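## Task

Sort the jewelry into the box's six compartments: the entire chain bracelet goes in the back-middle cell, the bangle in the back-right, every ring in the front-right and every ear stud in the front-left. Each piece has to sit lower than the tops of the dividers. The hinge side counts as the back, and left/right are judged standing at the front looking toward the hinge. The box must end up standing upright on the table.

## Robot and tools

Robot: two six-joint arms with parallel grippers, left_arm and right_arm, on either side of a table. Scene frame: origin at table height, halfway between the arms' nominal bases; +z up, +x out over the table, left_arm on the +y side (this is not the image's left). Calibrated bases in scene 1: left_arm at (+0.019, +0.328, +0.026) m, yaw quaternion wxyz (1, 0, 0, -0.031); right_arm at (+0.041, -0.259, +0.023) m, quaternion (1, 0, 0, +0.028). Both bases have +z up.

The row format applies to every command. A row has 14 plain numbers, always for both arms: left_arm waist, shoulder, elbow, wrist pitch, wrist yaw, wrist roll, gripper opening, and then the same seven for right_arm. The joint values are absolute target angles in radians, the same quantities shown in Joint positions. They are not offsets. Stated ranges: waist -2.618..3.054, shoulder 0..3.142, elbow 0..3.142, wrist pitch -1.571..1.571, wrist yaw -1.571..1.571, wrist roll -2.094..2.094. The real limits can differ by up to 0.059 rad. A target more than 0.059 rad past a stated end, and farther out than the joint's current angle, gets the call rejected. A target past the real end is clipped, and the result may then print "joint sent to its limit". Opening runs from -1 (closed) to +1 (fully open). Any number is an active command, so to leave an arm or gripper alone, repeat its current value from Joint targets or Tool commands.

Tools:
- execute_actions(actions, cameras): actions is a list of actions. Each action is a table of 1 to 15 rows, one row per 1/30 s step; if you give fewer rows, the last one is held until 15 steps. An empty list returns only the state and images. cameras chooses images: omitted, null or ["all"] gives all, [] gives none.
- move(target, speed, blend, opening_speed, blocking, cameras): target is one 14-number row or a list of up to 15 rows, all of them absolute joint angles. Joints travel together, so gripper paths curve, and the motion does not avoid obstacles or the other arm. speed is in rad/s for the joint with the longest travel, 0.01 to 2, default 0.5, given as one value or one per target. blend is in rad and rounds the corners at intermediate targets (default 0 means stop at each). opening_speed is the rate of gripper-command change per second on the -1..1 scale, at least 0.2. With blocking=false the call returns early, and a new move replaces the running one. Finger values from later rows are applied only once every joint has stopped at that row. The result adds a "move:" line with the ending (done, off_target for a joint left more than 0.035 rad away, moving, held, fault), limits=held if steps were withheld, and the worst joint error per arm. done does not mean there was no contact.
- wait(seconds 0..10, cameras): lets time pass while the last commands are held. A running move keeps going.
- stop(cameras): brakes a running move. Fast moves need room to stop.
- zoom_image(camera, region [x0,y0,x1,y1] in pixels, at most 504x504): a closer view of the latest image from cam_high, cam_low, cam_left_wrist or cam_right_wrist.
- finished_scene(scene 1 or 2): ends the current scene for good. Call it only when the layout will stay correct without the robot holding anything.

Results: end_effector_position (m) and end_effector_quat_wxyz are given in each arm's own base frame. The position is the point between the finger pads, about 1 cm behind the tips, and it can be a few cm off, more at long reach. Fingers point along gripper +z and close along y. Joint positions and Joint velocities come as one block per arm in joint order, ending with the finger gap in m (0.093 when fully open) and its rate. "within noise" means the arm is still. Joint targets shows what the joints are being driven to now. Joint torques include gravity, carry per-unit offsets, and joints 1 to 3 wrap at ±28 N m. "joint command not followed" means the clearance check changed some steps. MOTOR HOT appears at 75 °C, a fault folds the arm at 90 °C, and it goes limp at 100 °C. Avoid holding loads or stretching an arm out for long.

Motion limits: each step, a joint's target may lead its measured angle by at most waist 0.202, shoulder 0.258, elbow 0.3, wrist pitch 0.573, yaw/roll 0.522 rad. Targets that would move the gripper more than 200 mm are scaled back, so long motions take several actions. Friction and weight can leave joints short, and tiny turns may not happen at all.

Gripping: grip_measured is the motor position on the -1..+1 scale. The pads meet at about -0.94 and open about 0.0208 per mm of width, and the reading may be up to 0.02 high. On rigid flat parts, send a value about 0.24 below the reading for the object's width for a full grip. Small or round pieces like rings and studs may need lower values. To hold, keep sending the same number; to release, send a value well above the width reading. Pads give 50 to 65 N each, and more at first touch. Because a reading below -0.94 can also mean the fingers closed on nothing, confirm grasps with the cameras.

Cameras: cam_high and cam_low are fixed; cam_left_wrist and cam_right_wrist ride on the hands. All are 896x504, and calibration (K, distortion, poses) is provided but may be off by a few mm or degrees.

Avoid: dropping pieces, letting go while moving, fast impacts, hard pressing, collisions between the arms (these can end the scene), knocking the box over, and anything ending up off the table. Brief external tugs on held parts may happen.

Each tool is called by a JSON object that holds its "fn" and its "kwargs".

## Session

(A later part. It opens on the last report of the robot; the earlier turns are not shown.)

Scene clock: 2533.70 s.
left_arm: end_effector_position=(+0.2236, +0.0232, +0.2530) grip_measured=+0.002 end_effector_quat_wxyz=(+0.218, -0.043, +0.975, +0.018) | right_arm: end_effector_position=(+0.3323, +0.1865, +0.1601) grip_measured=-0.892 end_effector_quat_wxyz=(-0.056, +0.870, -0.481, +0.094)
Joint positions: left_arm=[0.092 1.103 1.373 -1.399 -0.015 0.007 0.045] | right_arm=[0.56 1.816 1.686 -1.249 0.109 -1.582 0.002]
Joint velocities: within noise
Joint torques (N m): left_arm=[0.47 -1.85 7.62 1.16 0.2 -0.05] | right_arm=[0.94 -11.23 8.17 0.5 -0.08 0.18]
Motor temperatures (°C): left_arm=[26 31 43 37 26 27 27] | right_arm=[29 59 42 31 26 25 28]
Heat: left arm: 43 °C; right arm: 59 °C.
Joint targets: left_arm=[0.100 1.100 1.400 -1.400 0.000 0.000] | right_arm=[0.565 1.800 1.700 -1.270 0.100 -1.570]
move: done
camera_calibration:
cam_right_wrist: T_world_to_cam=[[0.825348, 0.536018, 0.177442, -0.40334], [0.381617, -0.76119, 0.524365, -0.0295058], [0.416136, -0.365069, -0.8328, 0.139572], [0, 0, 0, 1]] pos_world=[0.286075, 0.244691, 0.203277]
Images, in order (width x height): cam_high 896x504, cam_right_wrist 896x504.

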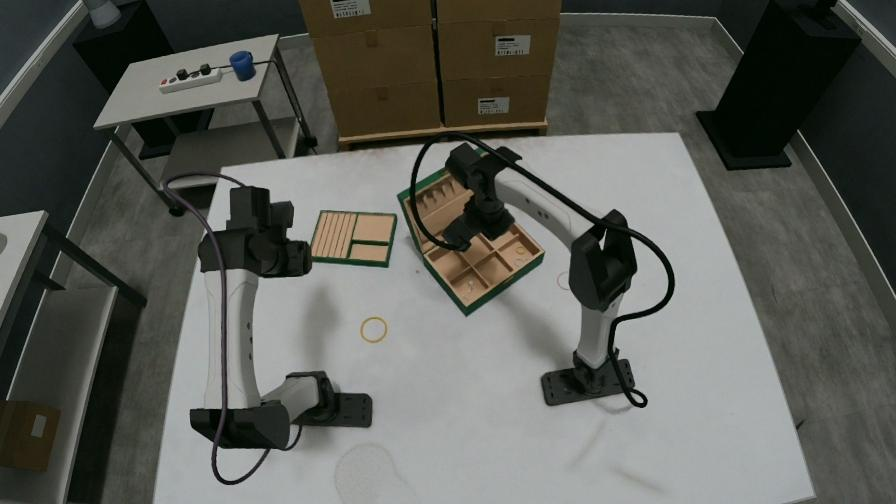

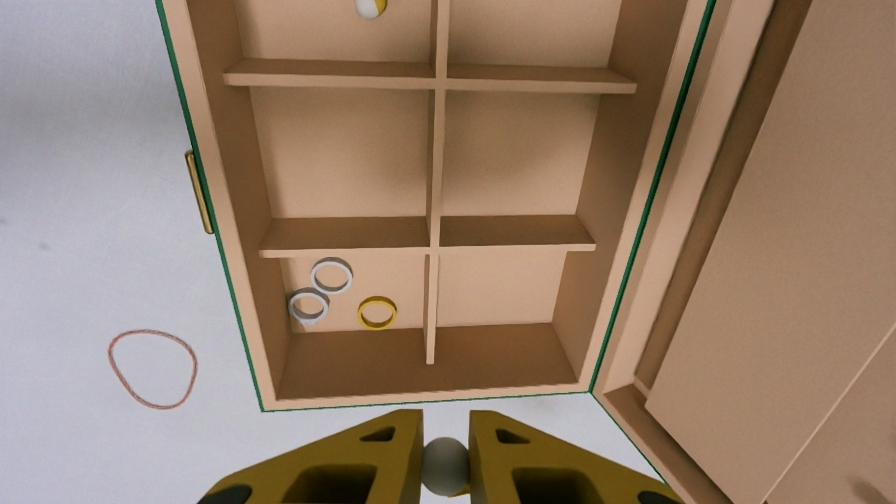

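{"fn": "move", "kwargs": {"target": [[0.1,1.1,1.4,-1.4,0,0,0,0.71,1.825,1.48,-1.09,0,-1.387,-1],[0.1,1.1,1.4,-1.4,0,0,0,0.715,1.915,1.253,-0.788,0,-1.387,-1],[0.1,1.1,1.4,-1.4,0,0,0,0.715,1.915,1.253,-0.788,0,-1.387,-0.55]], "speed": [0.5,0.3,0.3], "opening_speed": 0.5, "cameras": ["cam_right_wrist"]}}

{"fn": "move", "kwargs": {"target": [[0.1,1.1,1.4,-1.4,0,0,0,0.71,1.80,1.50,-1.12,0,-1.387,-0.55],[0.1,1.1,1.4,-1.4,0,0,0,0.42,1.1,1.4,-1.4,0,0.3,-0.5]], "speed": [0.4,0.8], "cameras": ["cam_high","cam_right_wrist"]}}

{"fn": "zoom_image", "kwargs": {"camera": "cam_right_wrist", "region": [150, 0, 650, 300]}}

Scene clock: 2564.43 s.
left_arm: end_effector_position=(+0.2236, +0.0232, +0.2530) grip_measured=+0.002 end_effector_quat_wxyz=(+0.218, -0.043, +0.975, +0.018) | right_arm: end_effector_position=(+0.2804, +0.2390, +0.0247) grip_measured=-0.552 end_effector_quat_wxyz=(-0.058, +0.868, -0.493, +0.025)
Joint positions: left_arm=[0.092 1.103 1.373 -1.399 -0.015 0.007 0.045] | right_arm=[0.71 1.901 1.261 -0.805 0.008 -1.399 0.019]
Joint velocities: within noise
Joint torques (N m): left_arm=[0.46 -1.85 7.62 1.16 0.2 -0.05] | right_arm=[0.94 -8.58 5.48 0.74 -0.12 0.17]
Motor temperatures (°C): left_arm=[26 31 43 37 26 27 27] | right_arm=[29 58 43 31 26 25 28]
Heat: left arm: 43 °C; right arm: 58 °C.
Joint targets: left_arm=[0.100 1.100 1.400 -1.400 0.000 0.000] | right_arm=[0.715 1.915 1.253 -0.788 0.000 -1.387]
move: done
camera_calibration:
cam_right_wrist: T_world_to_cam=[[0.850459, 0.513208, 0.115488, -0.364699], [0.42635, -0.801068, 0.420138, 0.100812], [0.308132, -0.308071, -0.900082, 0.0859007], [0, 0, 0, 1]] pos_world=[0.240711, 0.294387, 0.0770813]
Images, in order (width x height): cam_right_wrist 896x504.

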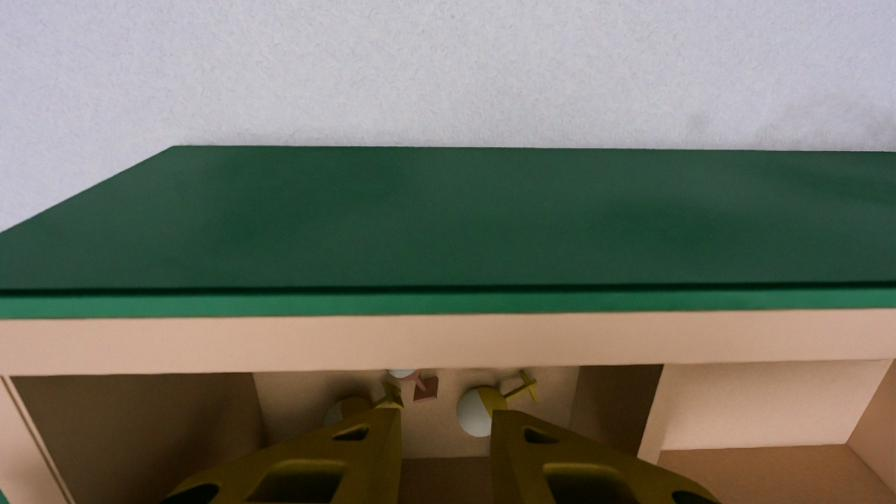

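Scene clock: 2568.83 s.
left_arm: end_effector_position=(+0.2236, +0.0232, +0.2530) grip_measured=+0.002 end_effector_quat_wxyz=(+0.218, -0.043, +0.975, +0.018) | right_arm: end_effector_position=(+0.2121, +0.0952, +0.2673) grip_measured=-0.502 end_effector_quat_wxyz=(+0.232, -0.066, +0.967, +0.083)
Joint positions: left_arm=[0.092 1.103 1.373 -1.399 -0.015 0.007 0.045] | right_arm=[0.426 1.104 1.41 -1.379 0.007 0.288 0.021]
Joint velocities: within noise
Joint torques (N m): left_arm=[0.47 -1.85 7.61 1.16 0.2 -0.06] | right_arm=[-0.09 -2.71 5.6 1.16 -0.02 0.16]
Motor temperatures (°C): left_arm=[26 31 43 37 26 27 27] | right_arm=[29 57 43 31 26 25 28]
Heat: left arm: 43 °C; right arm: 57 °C.
Joint targets: left_arm=[0.100 1.100 1.400 -1.400 0.000 0.000] | right_arm=[0.420 1.100 1.400 -1.400 0.000 0.300]
move: done
camera_calibration:
cam_right_wrist: T_world_to_cam=[[0.17727, -0.974726, -0.135957, 0.0907867], [-0.984125, -0.17436, -0.0331169, 0.273461], [0.00857448, 0.13967, -0.990161, 0.325988], [0, 0, 0, 1]] pos_world=[0.250231, 0.0906421, 0.34418]
Images, in order (width x height): cam_high 896x504, cam_right_wrist 896x504.

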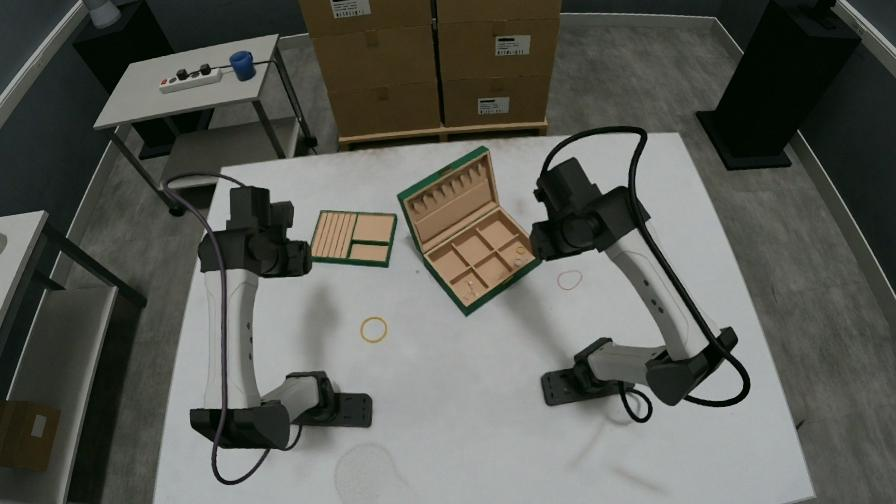

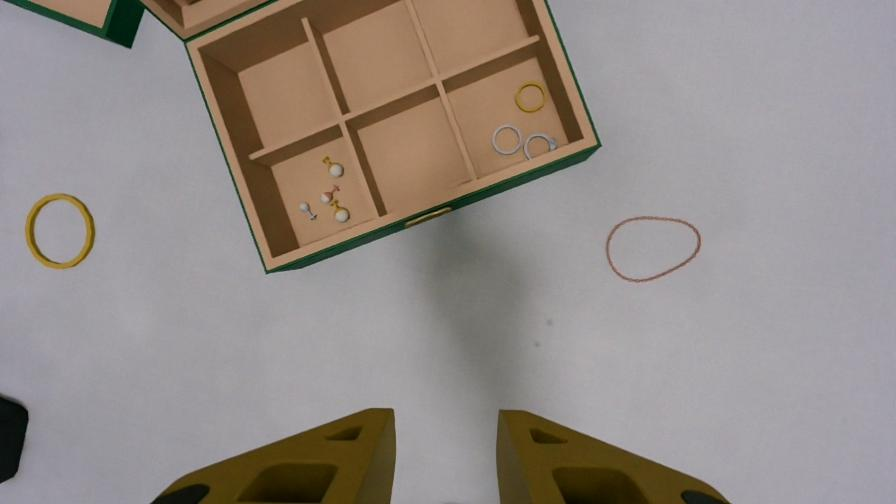

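Scaled by 1.008 from the camera's 896x504 image, which has a finer 1280x720 frame.

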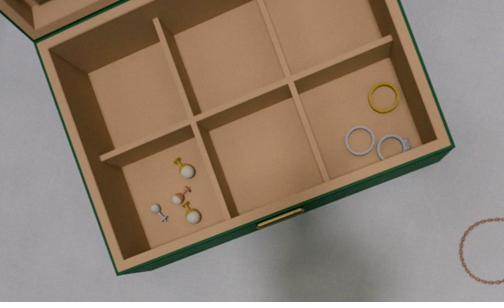

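{"fn": "move", "kwargs": {"target": [0.1,1.1,1.4,-1.4,0,0,0,0.010,1.56,1.015,-1.02,0,1.57,-0.5], "speed": 0.8, "cameras": ["cam_right_wrist"]}}

Scene clock: 2598.63 s.
left_arm: end_effector_position=(+0.2236, +0.0232, +0.2530) grip_measured=+0.002 end_effector_quat_wxyz=(+0.218, -0.043, +0.975, +0.018) | right_arm: end_effector_position=(+0.2576, +0.0029, +0.0635) grip_measured=-0.502 end_effector_quat_wxyz=(+0.003, +0.697, +0.717, +0.000)
Joint positions: left_arm=[0.092 1.103 1.373 -1.399 -0.015 0.007 0.045] | right_arm=[0.014 1.55 1.022 -1.038 0.005 1.557 0.021]
Joint velocities: within noise
Joint torques (N m): left_arm=[0.46 -1.85 7.62 1.16 0.2 -0.05] | right_arm=[0.09 -5.45 5.49 0.47 0.04 0.17]
Motor temperatures (°C): left_arm=[26 31 43 37 26 27 27] | right_arm=[29 50 42 32 26 25 27]
Heat: left arm: 43 °C; right arm: 50 °C.
Joint targets: left_arm=[0.100 1.100 1.400 -1.400 0.000 0.000] | right_arm=[0.010 1.560 1.015 -1.020 0.000 1.570]
move: done
camera_calibration:
cam_right_wrist: T_world_to_cam=[[-0.999286, -0.0346784, -0.015001, 0.25779], [-0.0377586, 0.902031, 0.430017, 0.0191227], [-0.00138092, 0.430276, -0.902696, 0.13285], [0, 0, 0, 1]] pos_world=[0.258512, -0.0654716, 0.115567]
Images, in order (width x height): cam_right_wrist 896x504.

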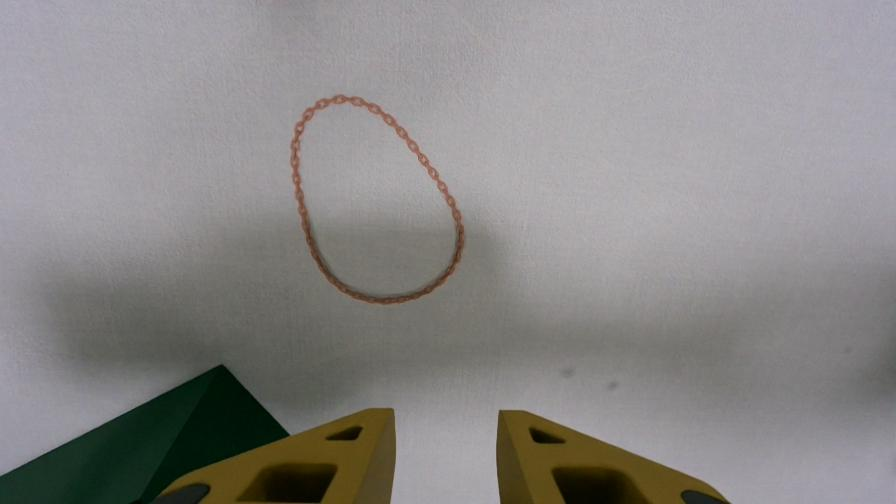

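{"fn": "move", "kwargs": {"target": [[0.1,1.1,1.4,-1.4,0,0,0,-0.057,1.56,1.000,-1.01,0,1.52,-0.5],[0.1,1.1,1.4,-1.4,0,0,0,-0.057,1.687,0.840,-0.745,0,1.52,-0.5]], "speed": 0.3, "cameras": ["cam_right_wrist"]}}

Scene clock: 2615.10 s.
left_arm: end_effector_position=(+0.2236, +0.0232, +0.2530) grip_measured=+0.002 end_effector_quat_wxyz=(+0.218, -0.043, +0.975, +0.018) | right_arm: end_effector_position=(+0.2474, -0.0139, -0.0043) grip_measured=-0.502 end_effector_quat_wxyz=(-0.014, +0.712, +0.702, -0.015)
Joint positions: left_arm=[0.092 1.103 1.373 -1.399 -0.015 0.007 0.045] | right_arm=[-0.054 1.672 0.852 -0.791 0.003 1.532 0.021]
Joint velocities: within noise
Joint torques (N m): left_arm=[0.46 -1.85 7.61 1.16 0.2 -0.05] | right_arm=[0.2 -5.29 4.25 0.67 0.05 -0.07]
Motor temperatures (°C): left_arm=[26 31 43 37 26 27 27] | right_arm=[29 49 42 31 26 25 27]
Heat: left arm: 43 °C; right arm: 49 °C.
Joint targets: left_arm=[0.100 1.100 1.400 -1.400 0.000 0.000] | right_arm=[-0.057 1.687 0.840 -0.745 0.000 1.520]
move: off_target (right_arm); right_arm: the wrist pitch is farthest, 0.046 rad from its target
camera_calibration:
cam_right_wrist: T_world_to_cam=[[-0.999502, 0.00841186, 0.0304035, 0.246777], [0.0207553, 0.901158, 0.432993, 0.0485387], [-0.0237561, 0.433409, -0.900884, 0.0845062], [0, 0, 0, 1]] pos_world=[0.247655, -0.0824427, 0.0476105]
Images, in order (width x height): cam_right_wrist 896x504.

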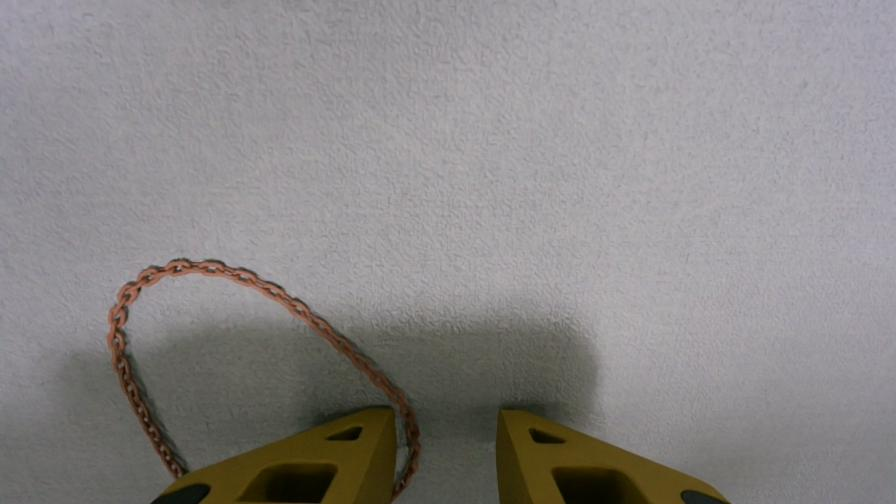

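{"fn": "move", "kwargs": {"target": [[0.1,1.1,1.4,-1.4,0,0,0,-0.057,1.690,0.840,-0.71,0,1.52,-0.5],[0.1,1.1,1.4,-1.4,0,0,0,-0.057,1.690,0.840,-0.71,0,1.52,-1]], "speed": 0.3, "opening_speed": 0.6, "cameras": ["cam_right_wrist"]}}

Scene clock: 2623.70 s.
left_arm: end_effector_position=(+0.2236, +0.0232, +0.2530) grip_measured=+0.002 end_effector_quat_wxyz=(+0.218, -0.043, +0.975, +0.018) | right_arm: end_effector_position=(+0.2573, -0.0143, -0.0045) grip_measured=-0.970 end_effector_quat_wxyz=(+0.001, +0.712, +0.702, -0.001)
Joint positions: left_arm=[0.092 1.103 1.373 -1.399 -0.015 0.007 0.045] | right_arm=[-0.054 1.672 0.852 -0.75 0.002 1.531 0]
Joint velocities: within noise
Joint torques (N m): left_arm=[0.46 -1.84 7.62 1.16 0.2 -0.06] | right_arm=[0.2 -5.08 4.31 0.7 0.07 -0.06]
Motor temperatures (°C): left_arm=[26 31 43 37 26 27 27] | right_arm=[29 49 41 31 26 25 27]
Heat: left arm: 43 °C; right arm: 49 °C.
Joint targets: left_arm=[0.100 1.100 1.400 -1.400 0.000 0.000] | right_arm=[-0.057 1.690 0.840 -0.710 0.000 1.520]
move: off_target (right_arm); target 2's new numbers were sent with right_arm's wrist pitch 0.080 rad from that target; right_arm: the wrist pitch is farthest, 0.040 rad from its target
camera_calibration:
cam_right_wrist: T_world_to_cam=[[-0.999912, 0.00768239, -0.0107986, 0.256673], [0.00225628, 0.901625, 0.432514, 0.0534939], [0.0130591, 0.432451, -0.901563, 0.0752214], [0, 0, 0, 1]] pos_world=[0.255547, -0.0827329, 0.0474517]
Images, in order (width x height): cam_right_wrist 896x504.

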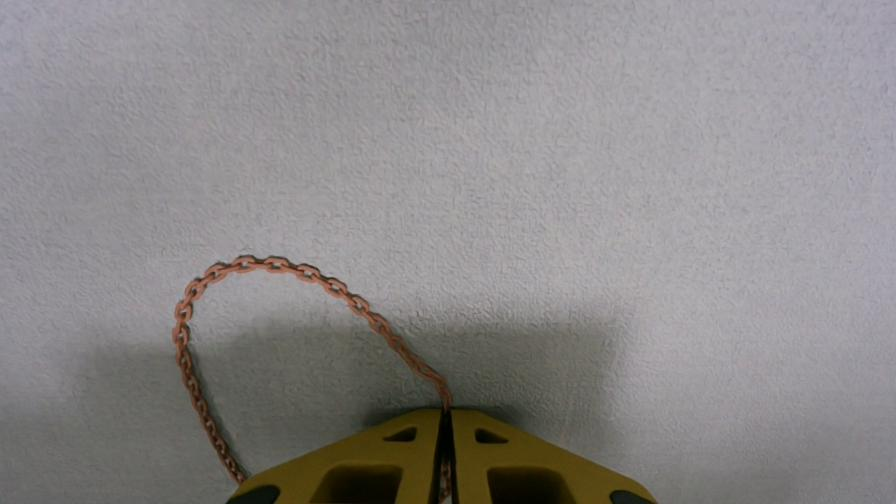

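{"fn": "move", "kwargs": {"target": [[0.1,1.1,1.4,-1.4,0,0,0,-0.057,1.336,1.308,-1.272,0,1.52,-1],[0.1,1.1,1.4,-1.4,0,0,0,0.51,1.71,1.545,-0.835,0,1.55,-1]], "speed": [0.4,0.5], "cameras": ["cam_right_wrist","cam_high"]}}

Scene clock: 2645.87 s.
left_arm: end_effector_position=(+0.2236, +0.0232, +0.2530) grip_measured=+0.002 end_effector_quat_wxyz=(+0.218, -0.043, +0.975, +0.018) | right_arm: end_effector_position=(+0.3753, +0.2110, +0.1845) grip_measured=-0.970 end_effector_quat_wxyz=(+0.140, +0.472, +0.839, +0.230)
Joint positions: left_arm=[0.092 1.103 1.373 -1.399 -0.015 0.007 0.045] | right_arm=[0.512 1.697 1.522 -0.851 0 1.537 0]
Joint velocities: within noise
Joint torques (N m): left_arm=[0.46 -1.85 7.62 1.16 0.2 -0.06] | right_arm=[0.29 -7.99 9.63 1.57 0.08 0.14]
Motor temperatures (°C): left_arm=[26 31 43 37 26 27 27] | right_arm=[29 49 40 31 26 25 28]
Heat: left arm: 43 °C; right arm: 49 °C.
Joint targets: left_arm=[0.100 1.100 1.400 -1.400 0.000 0.000] | right_arm=[0.510 1.710 1.545 -0.835 0.000 1.550]
move: done
camera_calibration:
cam_right_wrist: T_world_to_cam=[[-0.720648, -0.451161, -0.526422, 0.462085], [-0.667382, 0.657098, 0.350462, 0.0864858], [0.187796, 0.603884, -0.774633, 0.0214358], [0, 0, 0, 1]] pos_world=[0.386694, 0.1387, 0.229546]
Images, in order (width x height): cam_high 896x504, cam_right_wrist 896x504.

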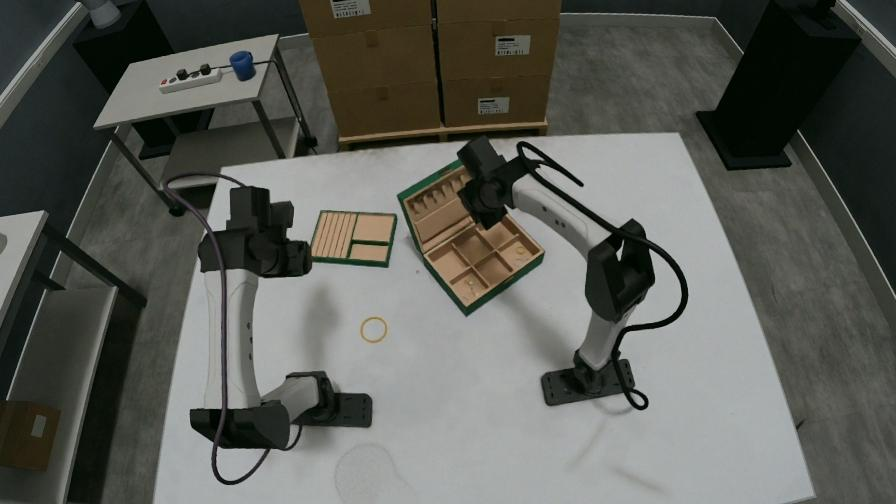

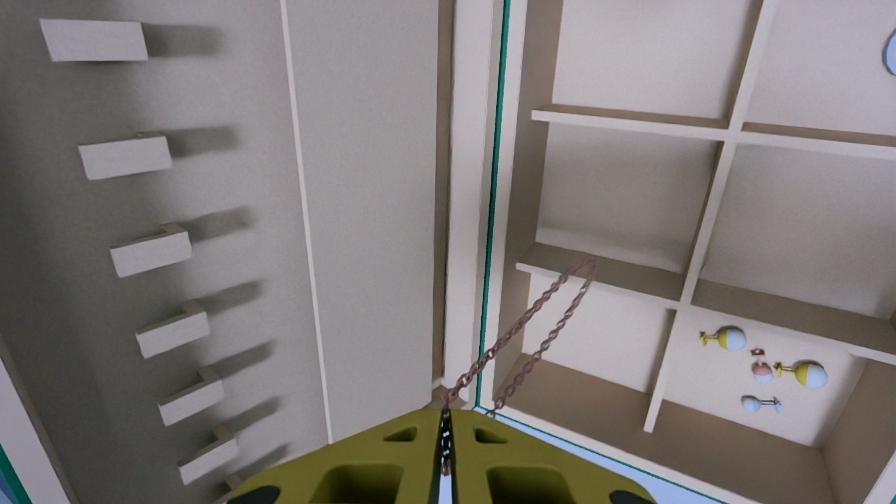

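{"fn": "move", "kwargs": {"target": [[0.1,1.1,1.4,-1.4,0,0,0,0.51,1.74,1.21,-0.475,0,1.55,-1],[0.1,1.1,1.4,-1.4,0,0,0,0.51,1.85,1.05,-0.2,0,1.55,-1]], "speed": [0.4,0.25], "blend": 0.05, "cameras": ["cam_right_wrist"]}}

Scene clock: 2657.67 s.
left_arm: end_effector_position=(+0.2236, +0.0232, +0.2530) grip_measured=+0.002 end_effector_quat_wxyz=(+0.218, -0.043, +0.975, +0.018) | right_arm: end_effector_position=(+0.3820, +0.2147, +0.0364) grip_measured=-0.970 end_effector_quat_wxyz=(+0.148, +0.470, +0.835, +0.244)
Joint positions: left_arm=[0.092 1.103 1.373 -1.399 -0.015 0.007 0.045] | right_arm=[0.512 1.835 1.058 -0.216 0 1.538 0]
Joint velocities: within noise
Joint torques (N m): left_arm=[0.47 -1.85 7.61 1.16 0.2 -0.05] | right_arm=[0.29 -8.29 5.82 1.59 0.07 0.14]
Motor temperatures (°C): left_arm=[26 31 43 37 26 27 27] | right_arm=[29 49 42 32 26 25 28]
Heat: left arm: 43 °C; right arm: 49 °C.
Joint targets: left_arm=[0.100 1.100 1.400 -1.400 0.000 0.000] | right_arm=[0.510 1.850 1.050 -0.200 0.000 1.550]
move: done
camera_calibration:
cam_right_wrist: T_world_to_cam=[[-0.705226, -0.441613, -0.554647, 0.383713], [-0.677021, 0.651712, 0.341926, 0.145503], [0.210471, 0.616643, -0.758586, -0.108745], [0, 0, 0, 1]] pos_world=[0.392001, 0.141683, 0.0805814]
Images, in order (width x height): cam_right_wrist 896x504.

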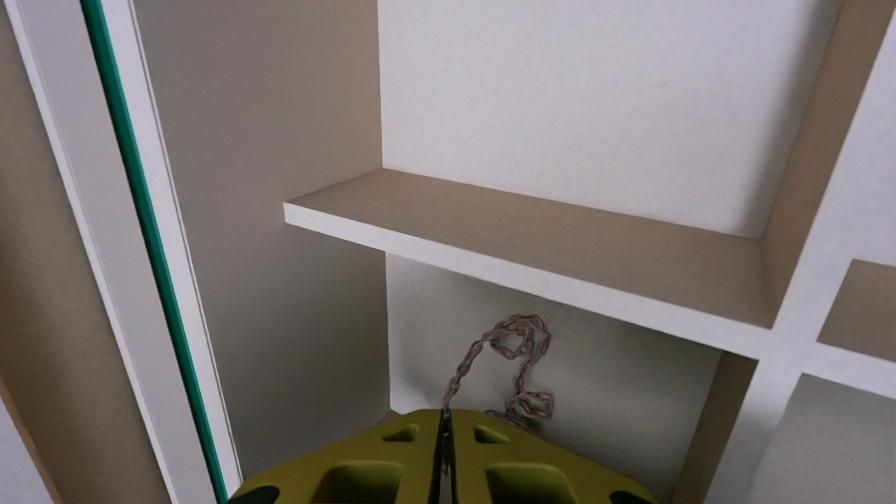

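Well inside. Lower slightly and release.

{"fn": "move", "kwargs": {"target": [[0.1,1.1,1.4,-1.4,0,0,0,0.51,1.88,1.02,-0.17,0,1.55,-1],[0.1,1.1,1.4,-1.4,0,0,0,0.51,1.88,1.02,-0.17,0,1.55,-0.6],[0.1,1.1,1.4,-1.4,0,0,0,0.51,1.72,1.26,-0.56,0,1.55,-0.6],[0.1,1.1,1.4,-1.4,0,0,0,0.45,1.1,1.4,-1.4,0,0.3,-0.5]], "speed": [0.3,0.3,0.3,0.8], "opening_speed": 0.5, "cameras": ["cam_right_wrist","cam_high"]}}

Scene clock: 2670.17 s.
left_arm: end_effector_position=(+0.2236, +0.0232, +0.2530) grip_measured=+0.002 end_effector_quat_wxyz=(+0.218, -0.043, +0.975, +0.018) | right_arm: end_effector_position=(+0.2063, +0.1013, +0.2591) grip_measured=-0.502 end_effector_quat_wxyz=(+0.218, -0.070, +0.970, +0.088)
Joint positions: left_arm=[0.092 1.103 1.373 -1.399 -0.015 0.007 0.045] | right_arm=[0.457 1.101 1.383 -1.379 0 0.312 0.021]
Joint velocities: within noise
Joint torques (N m): left_arm=[0.47 -1.85 7.61 1.16 0.21 -0.05] | right_arm=[-0.08 -2.44 8.18 1.14 0.04 -0.07]
Motor temperatures (°C): left_arm=[26 31 43 37 26 27 27] | right_arm=[29 50 42 32 26 25 28]
Heat: left arm: 43 °C; right arm: 50 °C.
Joint targets: left_arm=[0.100 1.100 1.400 -1.400 0.000 0.000] | right_arm=[0.450 1.100 1.400 -1.400 0.000 0.300]
move: done
camera_calibration:
cam_right_wrist: T_world_to_cam=[[0.184344, -0.971944, -0.146088, 0.0975384], [-0.982632, -0.185466, -0.00602586, 0.262386], [-0.0212375, 0.144662, -0.989253, 0.322459], [0, 0, 0, 1]] pos_world=[0.246696, 0.096818, 0.334824]
Images, in order (width x height): cam_high 896x504, cam_right_wrist 896x504.

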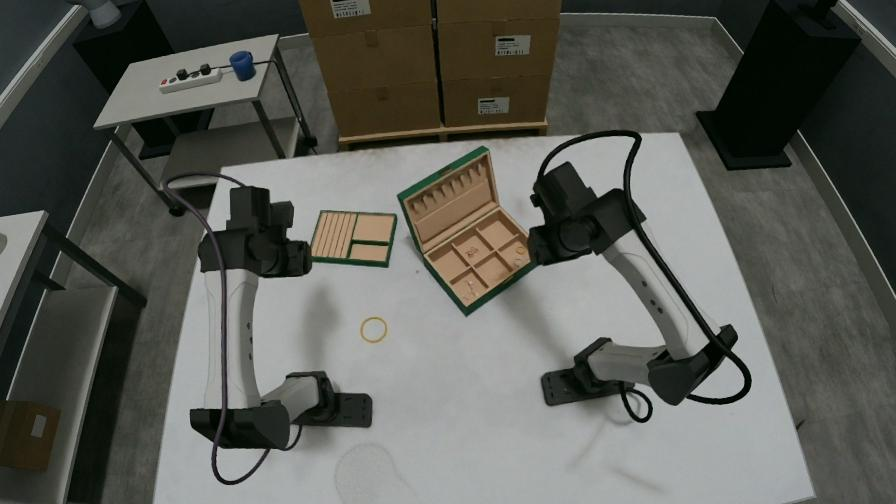

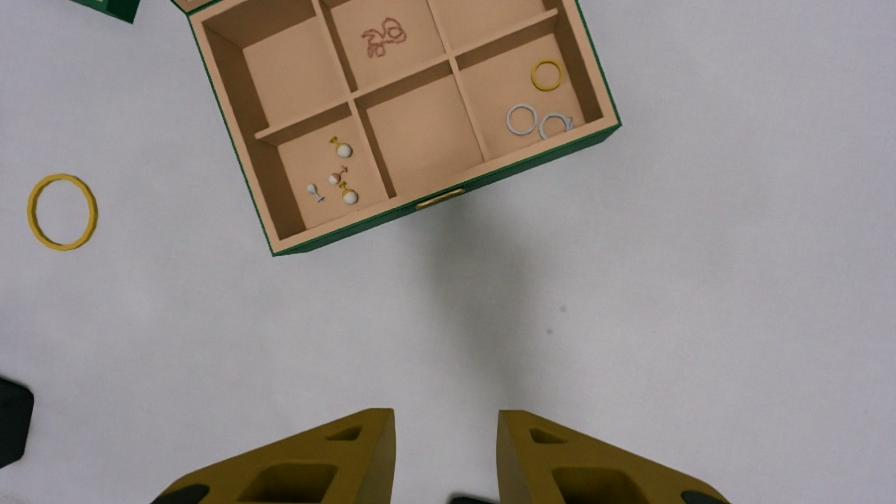

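{"fn": "execute_actions", "kwargs": {"actions": [], "cameras": ["cam_left_wrist"]}}

Scene clock: 2694.80 s.
left_arm: end_effector_position=(+0.2236, +0.0232, +0.2530) grip_measured=+0.002 end_effector_quat_wxyz=(+0.218, -0.043, +0.975, +0.018) | right_arm: end_effector_position=(+0.2061, +0.1012, +0.2589) grip_measured=-0.502 end_effector_quat_wxyz=(+0.217, -0.070, +0.970, +0.088)
Joint positions: left_arm=[0.092 1.103 1.373 -1.399 -0.015 0.007 0.045] | right_arm=[0.457 1.101 1.383 -1.38 0 0.312 0.021]
Joint velocities: within noise
Joint torques (N m): left_arm=[0.47 -1.84 7.62 1.16 0.2 -0.05] | right_arm=[-0.08 -2.44 8.18 1.13 0.04 -0.07]
Motor temperatures (°C): left_arm=[26 31 43 37 26 27 27] | right_arm=[29 47 42 32 26 25 27]
Heat: left arm: 43 °C; right arm: 47 °C.
Joint targets: left_arm=[0.100 1.100 1.400 -1.400 0.000 0.000] | right_arm=[0.450 1.100 1.400 -1.400 0.000 0.300]
Tool commands: left_gripper/opening=+0.0 right_gripper/opening=-0.5
camera_calibration:
cam_left_wrist: T_world_to_cam=[[0.103586, -0.994549, -0.0119064, 0.00293006], [-0.993716, -0.102974, -0.043866, 0.277672], [0.0424009, 0.0163755, -0.998966, 0.323674], [0, 0, 0, 1]] pos_world=[0.2619, 0.0262069, 0.335555]
Images, in order (width x height): cam_left_wrist 896x504.

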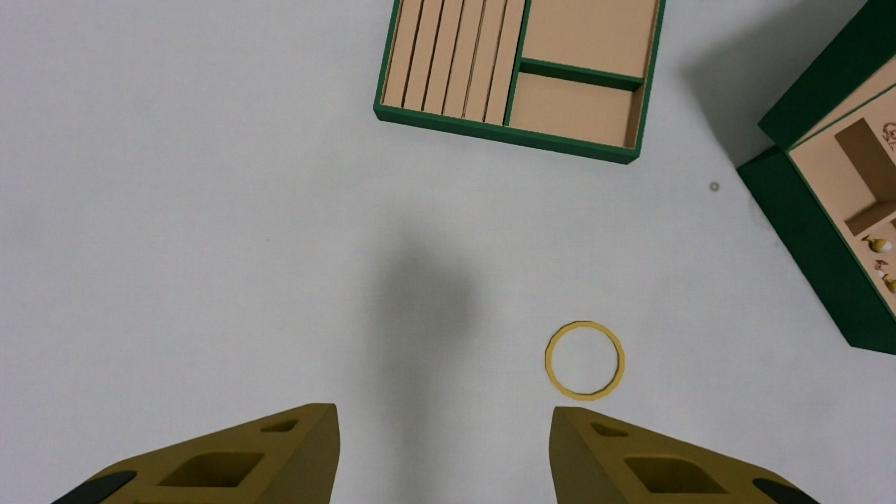

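{"fn": "zoom_image", "kwargs": {"camera": "cam_left_wrist", "region": [660, 100, 896, 340]}}

{"fn": "zoom_image", "kwargs": {"camera": "cam_high", "region": [350, 230, 450, 310]}}

Scaled by 2.100 from the camera's 896x504 image, which has a finer 1280x720 frame.

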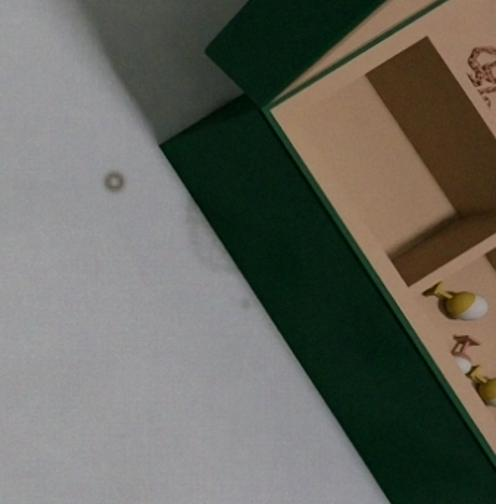

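This scene's latest camera images include none from cam_high. They are from: cam_left_wrist. cam_high's image comes with the result of a call that names it in "cameras".

{"fn": "move", "kwargs": {"target": [[-0.41,1.4,0.86,-1.0,0,0,-1,0.45,1.1,1.4,-1.4,0,0.3,-0.5],[-0.4165,1.430,0.840,-0.985,0,0,-1,0.45,1.1,1.4,-1.4,0,0.3,-0.5]], "speed": 0.7, "cameras": ["cam_left_wrist"]}}

Scene clock: 2734.43 s.
left_arm: end_effector_position=(+0.2014, -0.0854, +0.0488) grip_measured=-0.982 end_effector_quat_wxyz=(+0.000, +0.207, +0.978, +0.005) | right_arm: end_effector_position=(+0.2060, +0.1011, +0.2589) grip_measured=-0.502 end_effector_quat_wxyz=(+0.217, -0.070, +0.970, +0.087)
Joint positions: left_arm=[-0.409 1.424 0.847 -0.996 -0.011 0.007 0] | right_arm=[0.457 1.101 1.383 -1.381 0 0.312 0.021]
Joint velocities: within noise
Joint torques (N m): left_arm=[-0.8 -3.47 4.56 0.48 0.16 -0.05] | right_arm=[-0.08 -2.44 8.18 1.14 0.04 -0.08]
Motor temperatures (°C): left_arm=[26 31 43 37 26 27 27] | right_arm=[29 44 43 32 26 25 27]
Heat: left arm: 43 °C; right arm: 44 °C.
Joint targets: left_arm=[-0.417 1.430 0.840 -0.985 0.000 0.000] | right_arm=[0.450 1.100 1.400 -1.400 0.000 0.300]
move: done
camera_calibration:
cam_left_wrist: T_world_to_cam=[[-0.392806, -0.919549, -0.0115507, 0.00120675], [-0.848712, 0.357653, 0.38958, 0.224505], [-0.354107, 0.162833, -0.92092, 0.210915], [0, 0, 0, 1]] pos_world=[0.265701, -0.113529, 0.106787]
Images, in order (width x height): cam_left_wrist 896x504.

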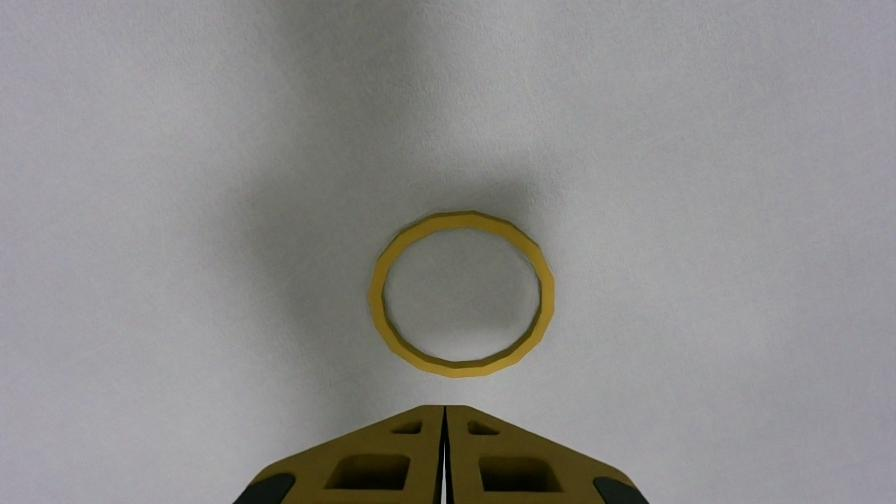

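{"fn": "move", "kwargs": {"target": [[-0.425,1.540,0.692,-0.722,0,0,-1,0.45,1.1,1.4,-1.4,0,0.3,-0.5]], "speed": 0.3, "cameras": ["cam_left_wrist"]}}

Scene clock: 2747.17 s.
left_arm: end_effector_position=(+0.2014, -0.0873, -0.0065) grip_measured=-0.982 end_effector_quat_wxyz=(+0.002, +0.211, +0.978, +0.005) | right_arm: end_effector_position=(+0.2059, +0.1011, +0.2588) grip_measured=-0.502 end_effector_quat_wxyz=(+0.217, -0.070, +0.970, +0.087)
Joint positions: left_arm=[-0.417 1.534 0.698 -0.733 -0.011 0.007 0] | right_arm=[0.457 1.101 1.383 -1.381 0 0.312 0.021]
Joint velocities: within noise
Joint torques (N m): left_arm=[-0.81 -3.77 4.05 0.46 0.15 -0.05] | right_arm=[-0.08 -2.43 8.18 1.14 0.04 -0.08]
Motor temperatures (°C): left_arm=[26 31 42 36 26 27 27] | right_arm=[29 44 43 32 26 25 27]
Heat: left arm: 42 °C; right arm: 44 °C.
Joint targets: left_arm=[-0.425 1.540 0.692 -0.722 0.000 0.000] | right_arm=[0.450 1.100 1.400 -1.400 0.000 0.300]
move: done
camera_calibration:
cam_left_wrist: T_world_to_cam=[[-0.400107, -0.916396, -0.0115237, 0.00055134], [-0.847576, 0.365218, 0.385008, 0.247179], [-0.348611, 0.163812, -0.922841, 0.159291], [0, 0, 0, 1]] pos_world=[0.265254, -0.115863, 0.0518406]
Images, in order (width x height): cam_left_wrist 896x504.

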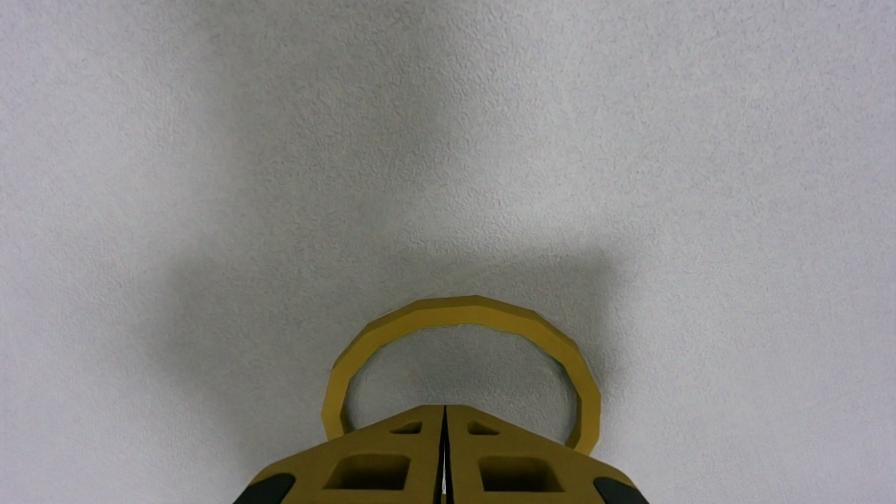

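{"fn": "move", "kwargs": {"target": [[-0.711,1.700,0.872,-0.735,0,0,-1,0.45,1.1,1.4,-1.4,0,0.3,-0.5],[-0.889,1.885,1.107,-0.785,0,0,-1,0.45,1.1,1.4,-1.4,0,0.3,-0.5]], "speed": 0.15, "blend": 0.03, "cameras": ["cam_left_wrist","cam_high"]}}

Scene clock: 2759.60 s.
left_arm: end_effector_position=(+0.2001, -0.2409, -0.0102) grip_measured=-0.982 end_effector_quat_wxyz=(+0.001, +0.431, +0.903, +0.005) | right_arm: end_effector_position=(+0.2058, +0.1010, +0.2588) grip_measured=-0.502 end_effector_quat_wxyz=(+0.217, -0.070, +0.970, +0.087)
Joint positions: left_arm=[-0.883 1.876 1.08 -0.777 -0.011 0.007 0] | right_arm=[0.457 1.101 1.383 -1.381 0 0.312 0.021]
Joint velocities: within noise
Joint torques (N m): left_arm=[-0.66 -6.39 7.05 0.25 0.16 -0.05] | right_arm=[-0.08 -2.44 8.17 1.15 0.04 -0.08]
Motor temperatures (°C): left_arm=[26 31 42 35 26 27 27] | right_arm=[29 44 43 32 26 25 27]
Heat: left arm: 42 °C; right arm: 44 °C.
Joint targets: left_arm=[-0.889 1.885 1.107 -0.785 0.000 0.000] | right_arm=[0.450 1.100 1.400 -1.400 0.000 0.300]
move: done
camera_calibration:
cam_left_wrist: T_world_to_cam=[[-0.769329, -0.638749, -0.0115445, 0.0000118268], [-0.592051, 0.706062, 0.388526, 0.334522], [-0.240019, 0.305739, -0.921366, 0.193017], [0, 0, 0, 1]] pos_world=[0.244391, -0.295199, 0.0478689]
Images, in order (width x height): cam_high 896x504, cam_left_wrist 896x504.

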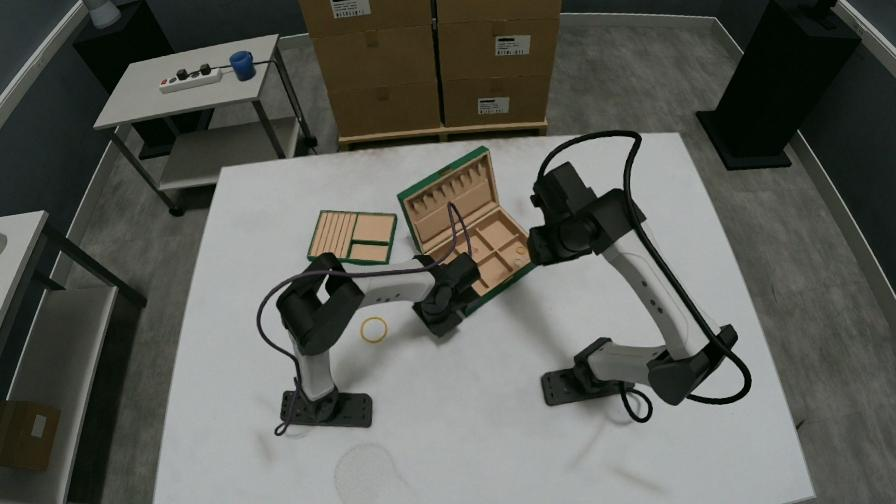

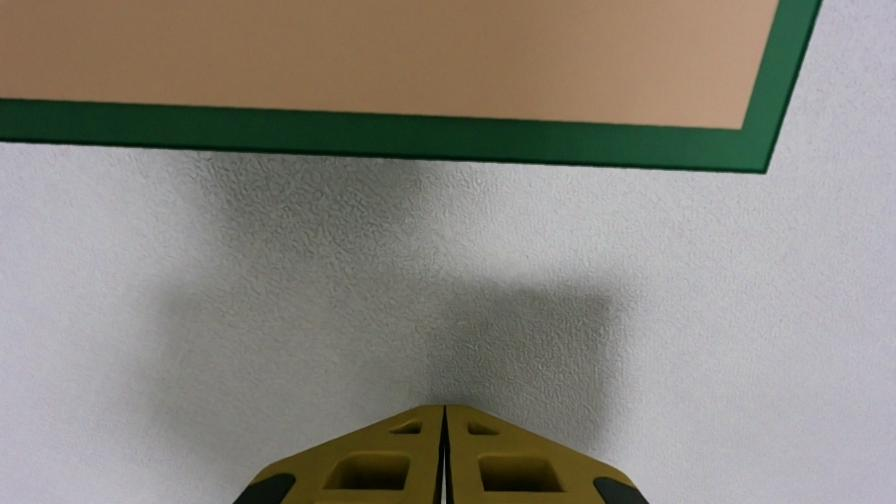

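{"fn": "move", "kwargs": {"target": [[-0.889,1.80,1.30,-1.05,0,0,-1,0.45,1.1,1.4,-1.4,0,0.3,-0.5],[-0.425,1.430,0.840,-0.985,0,0,-1,0.45,1.1,1.4,-1.4,0,0.3,-0.5],[-0.425,1.555,0.680,-0.695,0,0,-1,0.45,1.1,1.4,-1.4,0,0.3,-0.5]], "speed": [0.5,0.6,0.3], "cameras": ["cam_left_wrist"]}}

Scene clock: 2776.40 s.
left_arm: end_effector_position=(+0.1999, -0.0907, -0.0121) grip_measured=-0.982 end_effector_quat_wxyz=(+0.002, +0.217, +0.976, +0.003) | right_arm: end_effector_position=(+0.2058, +0.1010, +0.2588) grip_measured=-0.502 end_effector_quat_wxyz=(+0.217, -0.070, +0.970, +0.087)
Joint positions: left_arm=[-0.432 1.549 0.686 -0.706 -0.007 0.007 0] | right_arm=[0.457 1.101 1.383 -1.381 0 0.312 0.021]
Joint velocities: within noise
Joint torques (N m): left_arm=[0.35 -3.81 3.99 0.49 0.12 -0.05] | right_arm=[-0.06 -2.43 8.17 1.15 0.04 -0.08]
Motor temperatures (°C): left_arm=[26 33 43 35 26 27 27] | right_arm=[29 43 44 32 26 25 27]
Heat: left arm: 43 °C; right arm: 44 °C.
Joint targets: left_arm=[-0.425 1.555 0.680 -0.695 0.000 0.000] | right_arm=[0.450 1.100 1.400 -1.400 0.000 0.300]
move: done
camera_calibration:
cam_left_wrist: T_world_to_cam=[[-0.413023, -0.910681, -0.00847362, -0.0000714042], [-0.84171, 0.378156, 0.385385, 0.249262], [-0.347758, 0.166305, -0.922717, 0.154227], [0, 0, 0, 1]] pos_world=[0.263411, -0.119974, 0.0462458]
Images, in order (width x height): cam_left_wrist 896x504.

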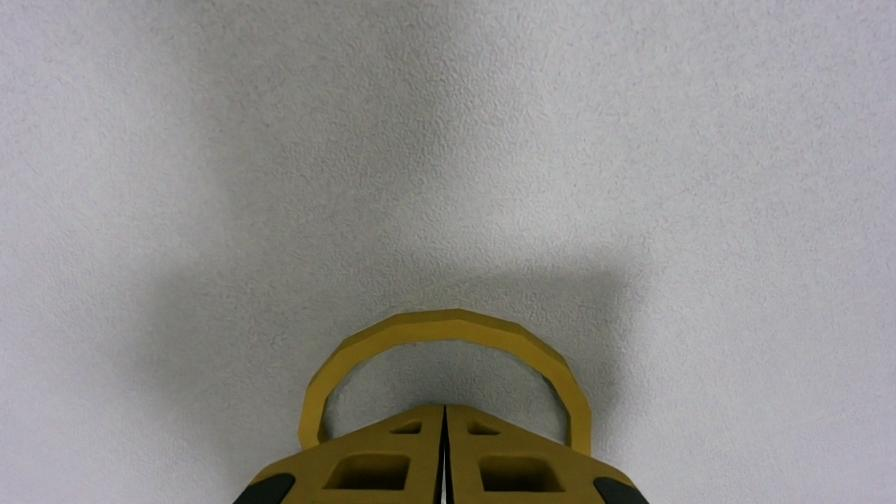

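{"fn": "move", "kwargs": {"target": [[-0.435,1.568,0.668,-0.67,0,0,-1,0.45,1.1,1.4,-1.4,0,0.3,-0.5]], "speed": 0.3, "cameras": ["cam_left_wrist"]}}

Scene clock: 2784.20 s.
left_arm: end_effector_position=(+0.2001, -0.0908, -0.0166) grip_measured=-0.982 end_effector_quat_wxyz=(+0.003, +0.217, +0.976, +0.003) | right_arm: end_effector_position=(+0.2058, +0.1010, +0.2588) grip_measured=-0.502 end_effector_quat_wxyz=(+0.217, -0.070, +0.970, +0.087)
Joint positions: left_arm=[-0.432 1.56 0.675 -0.682 -0.007 0.007 0] | right_arm=[0.457 1.101 1.383 -1.381 0 0.312 0.021]
Joint velocities: within noise
Joint torques (N m): left_arm=[-0.44 -3.74 3.84 0.46 0.12 -0.05] | right_arm=[-0.06 -2.43 8.17 1.15 0.04 -0.08]
Motor temperatures (°C): left_arm=[26 33 42 35 26 27 27] | right_arm=[29 43 44 32 26 25 27]
Heat: left arm: 42 °C; right arm: 44 °C.
Joint targets: left_arm=[-0.435 1.568 0.668 -0.670 0.000 0.000] | right_arm=[0.450 1.100 1.400 -1.400 0.000 0.300]
move: done
camera_calibration:
cam_left_wrist: T_world_to_cam=[[-0.413005, -0.910689, -0.00846026, -0.000115014], [-0.842509, 0.378524, 0.383272, 0.25136], [-0.345839, 0.165421, -0.923597, 0.149656], [0, 0, 0, 1]] pos_world=[0.263483, -0.120007, 0.0418818]
Images, in order (width x height): cam_left_wrist 896x504.

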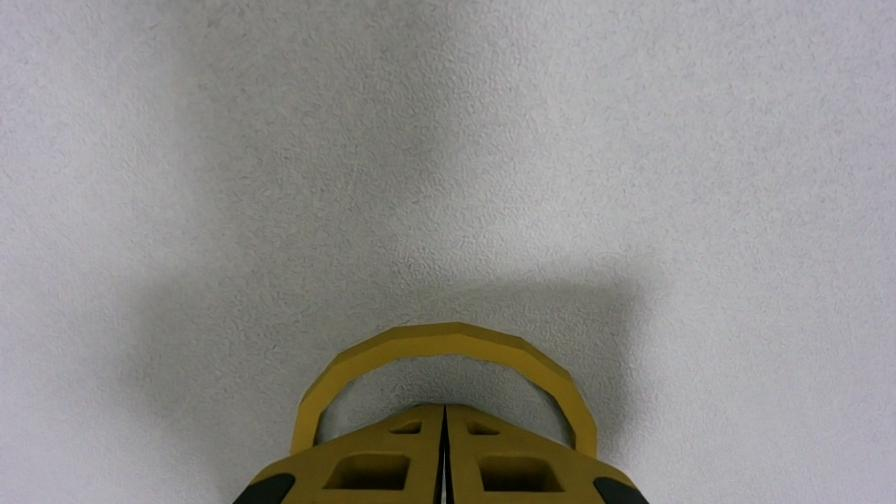

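{"fn": "move", "kwargs": {"target": [[-0.585,1.645,0.76,-0.68,0,0,-1,0.45,1.1,1.4,-1.4,0,0.3,-0.5],[-0.711,1.724,0.855,-0.69,0,0,-1,0.45,1.1,1.4,-1.4,0,0.3,-0.5],[-0.889,1.896,1.098,-0.765,0,0,-1,0.45,1.1,1.4,-1.4,0,0.3,-0.5]], "speed": 0.15, "blend": 0.03, "cameras": ["cam_left_wrist","cam_high"]}}

Scene clock: 2800.23 s.
left_arm: end_effector_position=(+0.2008, -0.2405, -0.0152) grip_measured=-0.982 end_effector_quat_wxyz=(+0.002, +0.430, +0.903, +0.007) | right_arm: end_effector_position=(+0.2058, +0.1010, +0.2588) grip_measured=-0.502 end_effector_quat_wxyz=(+0.217, -0.070, +0.970, +0.087)
Joint positions: left_arm=[-0.883 1.887 1.071 -0.757 -0.014 0.007 0] | right_arm=[0.457 1.101 1.383 -1.381 0 0.312 0.021]
Joint velocities: within noise
Joint torques (N m): left_arm=[-0.68 -6.42 6.97 0.27 0.2 -0.05] | right_arm=[-0.08 -2.41 8.18 1.15 0.03 -0.08]
Motor temperatures (°C): left_arm=[26 33 42 34 26 27 27] | right_arm=[29 43 44 32 26 25 27]
Heat: left arm: 42 °C; right arm: 44 °C.
Joint targets: left_arm=[-0.889 1.896 1.098 -0.765 0.000 0.000] | right_arm=[0.450 1.100 1.400 -1.400 0.000 0.300]
move: done
camera_calibration:
cam_left_wrist: T_world_to_cam=[[-0.768803, -0.639302, -0.0153573, 0.000418451], [-0.593824, 0.704789, 0.38813, 0.33665], [-0.237309, 0.307515, -0.921477, 0.188345], [0, 0, 0, 1]] pos_world=[0.244928, -0.294918, 0.0428982]
Images, in order (width x height): cam_high 896x504, cam_left_wrist 896x504.

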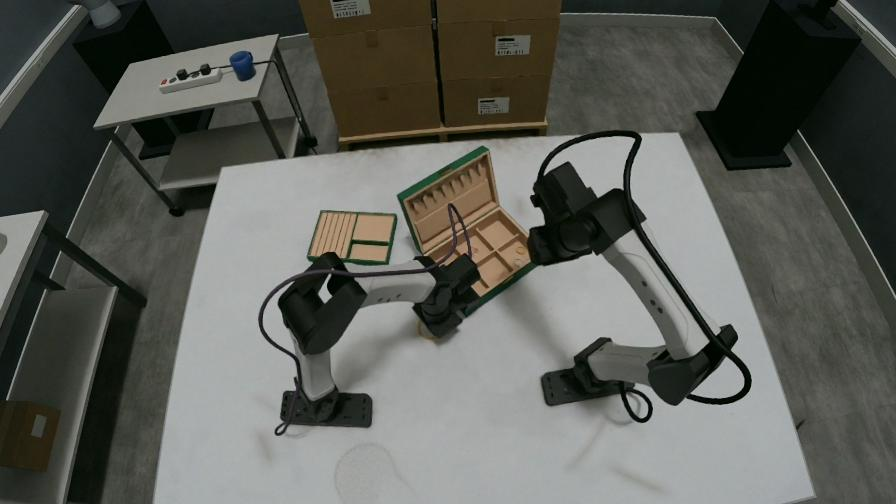

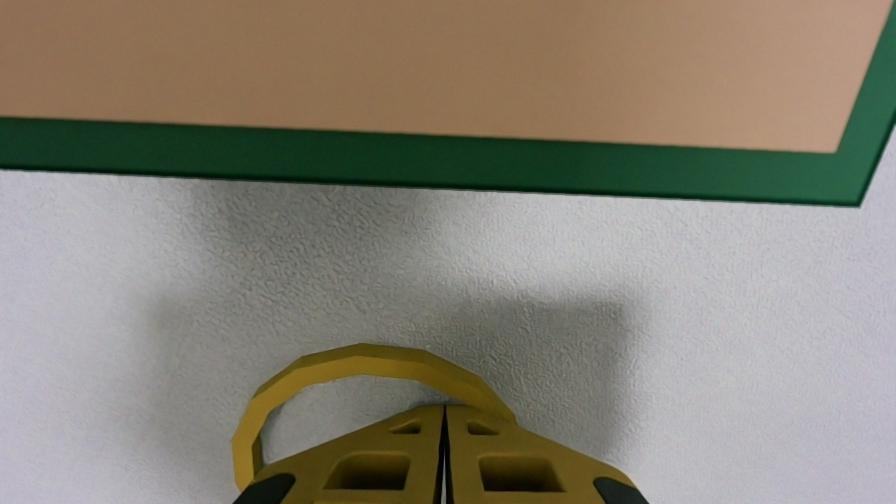

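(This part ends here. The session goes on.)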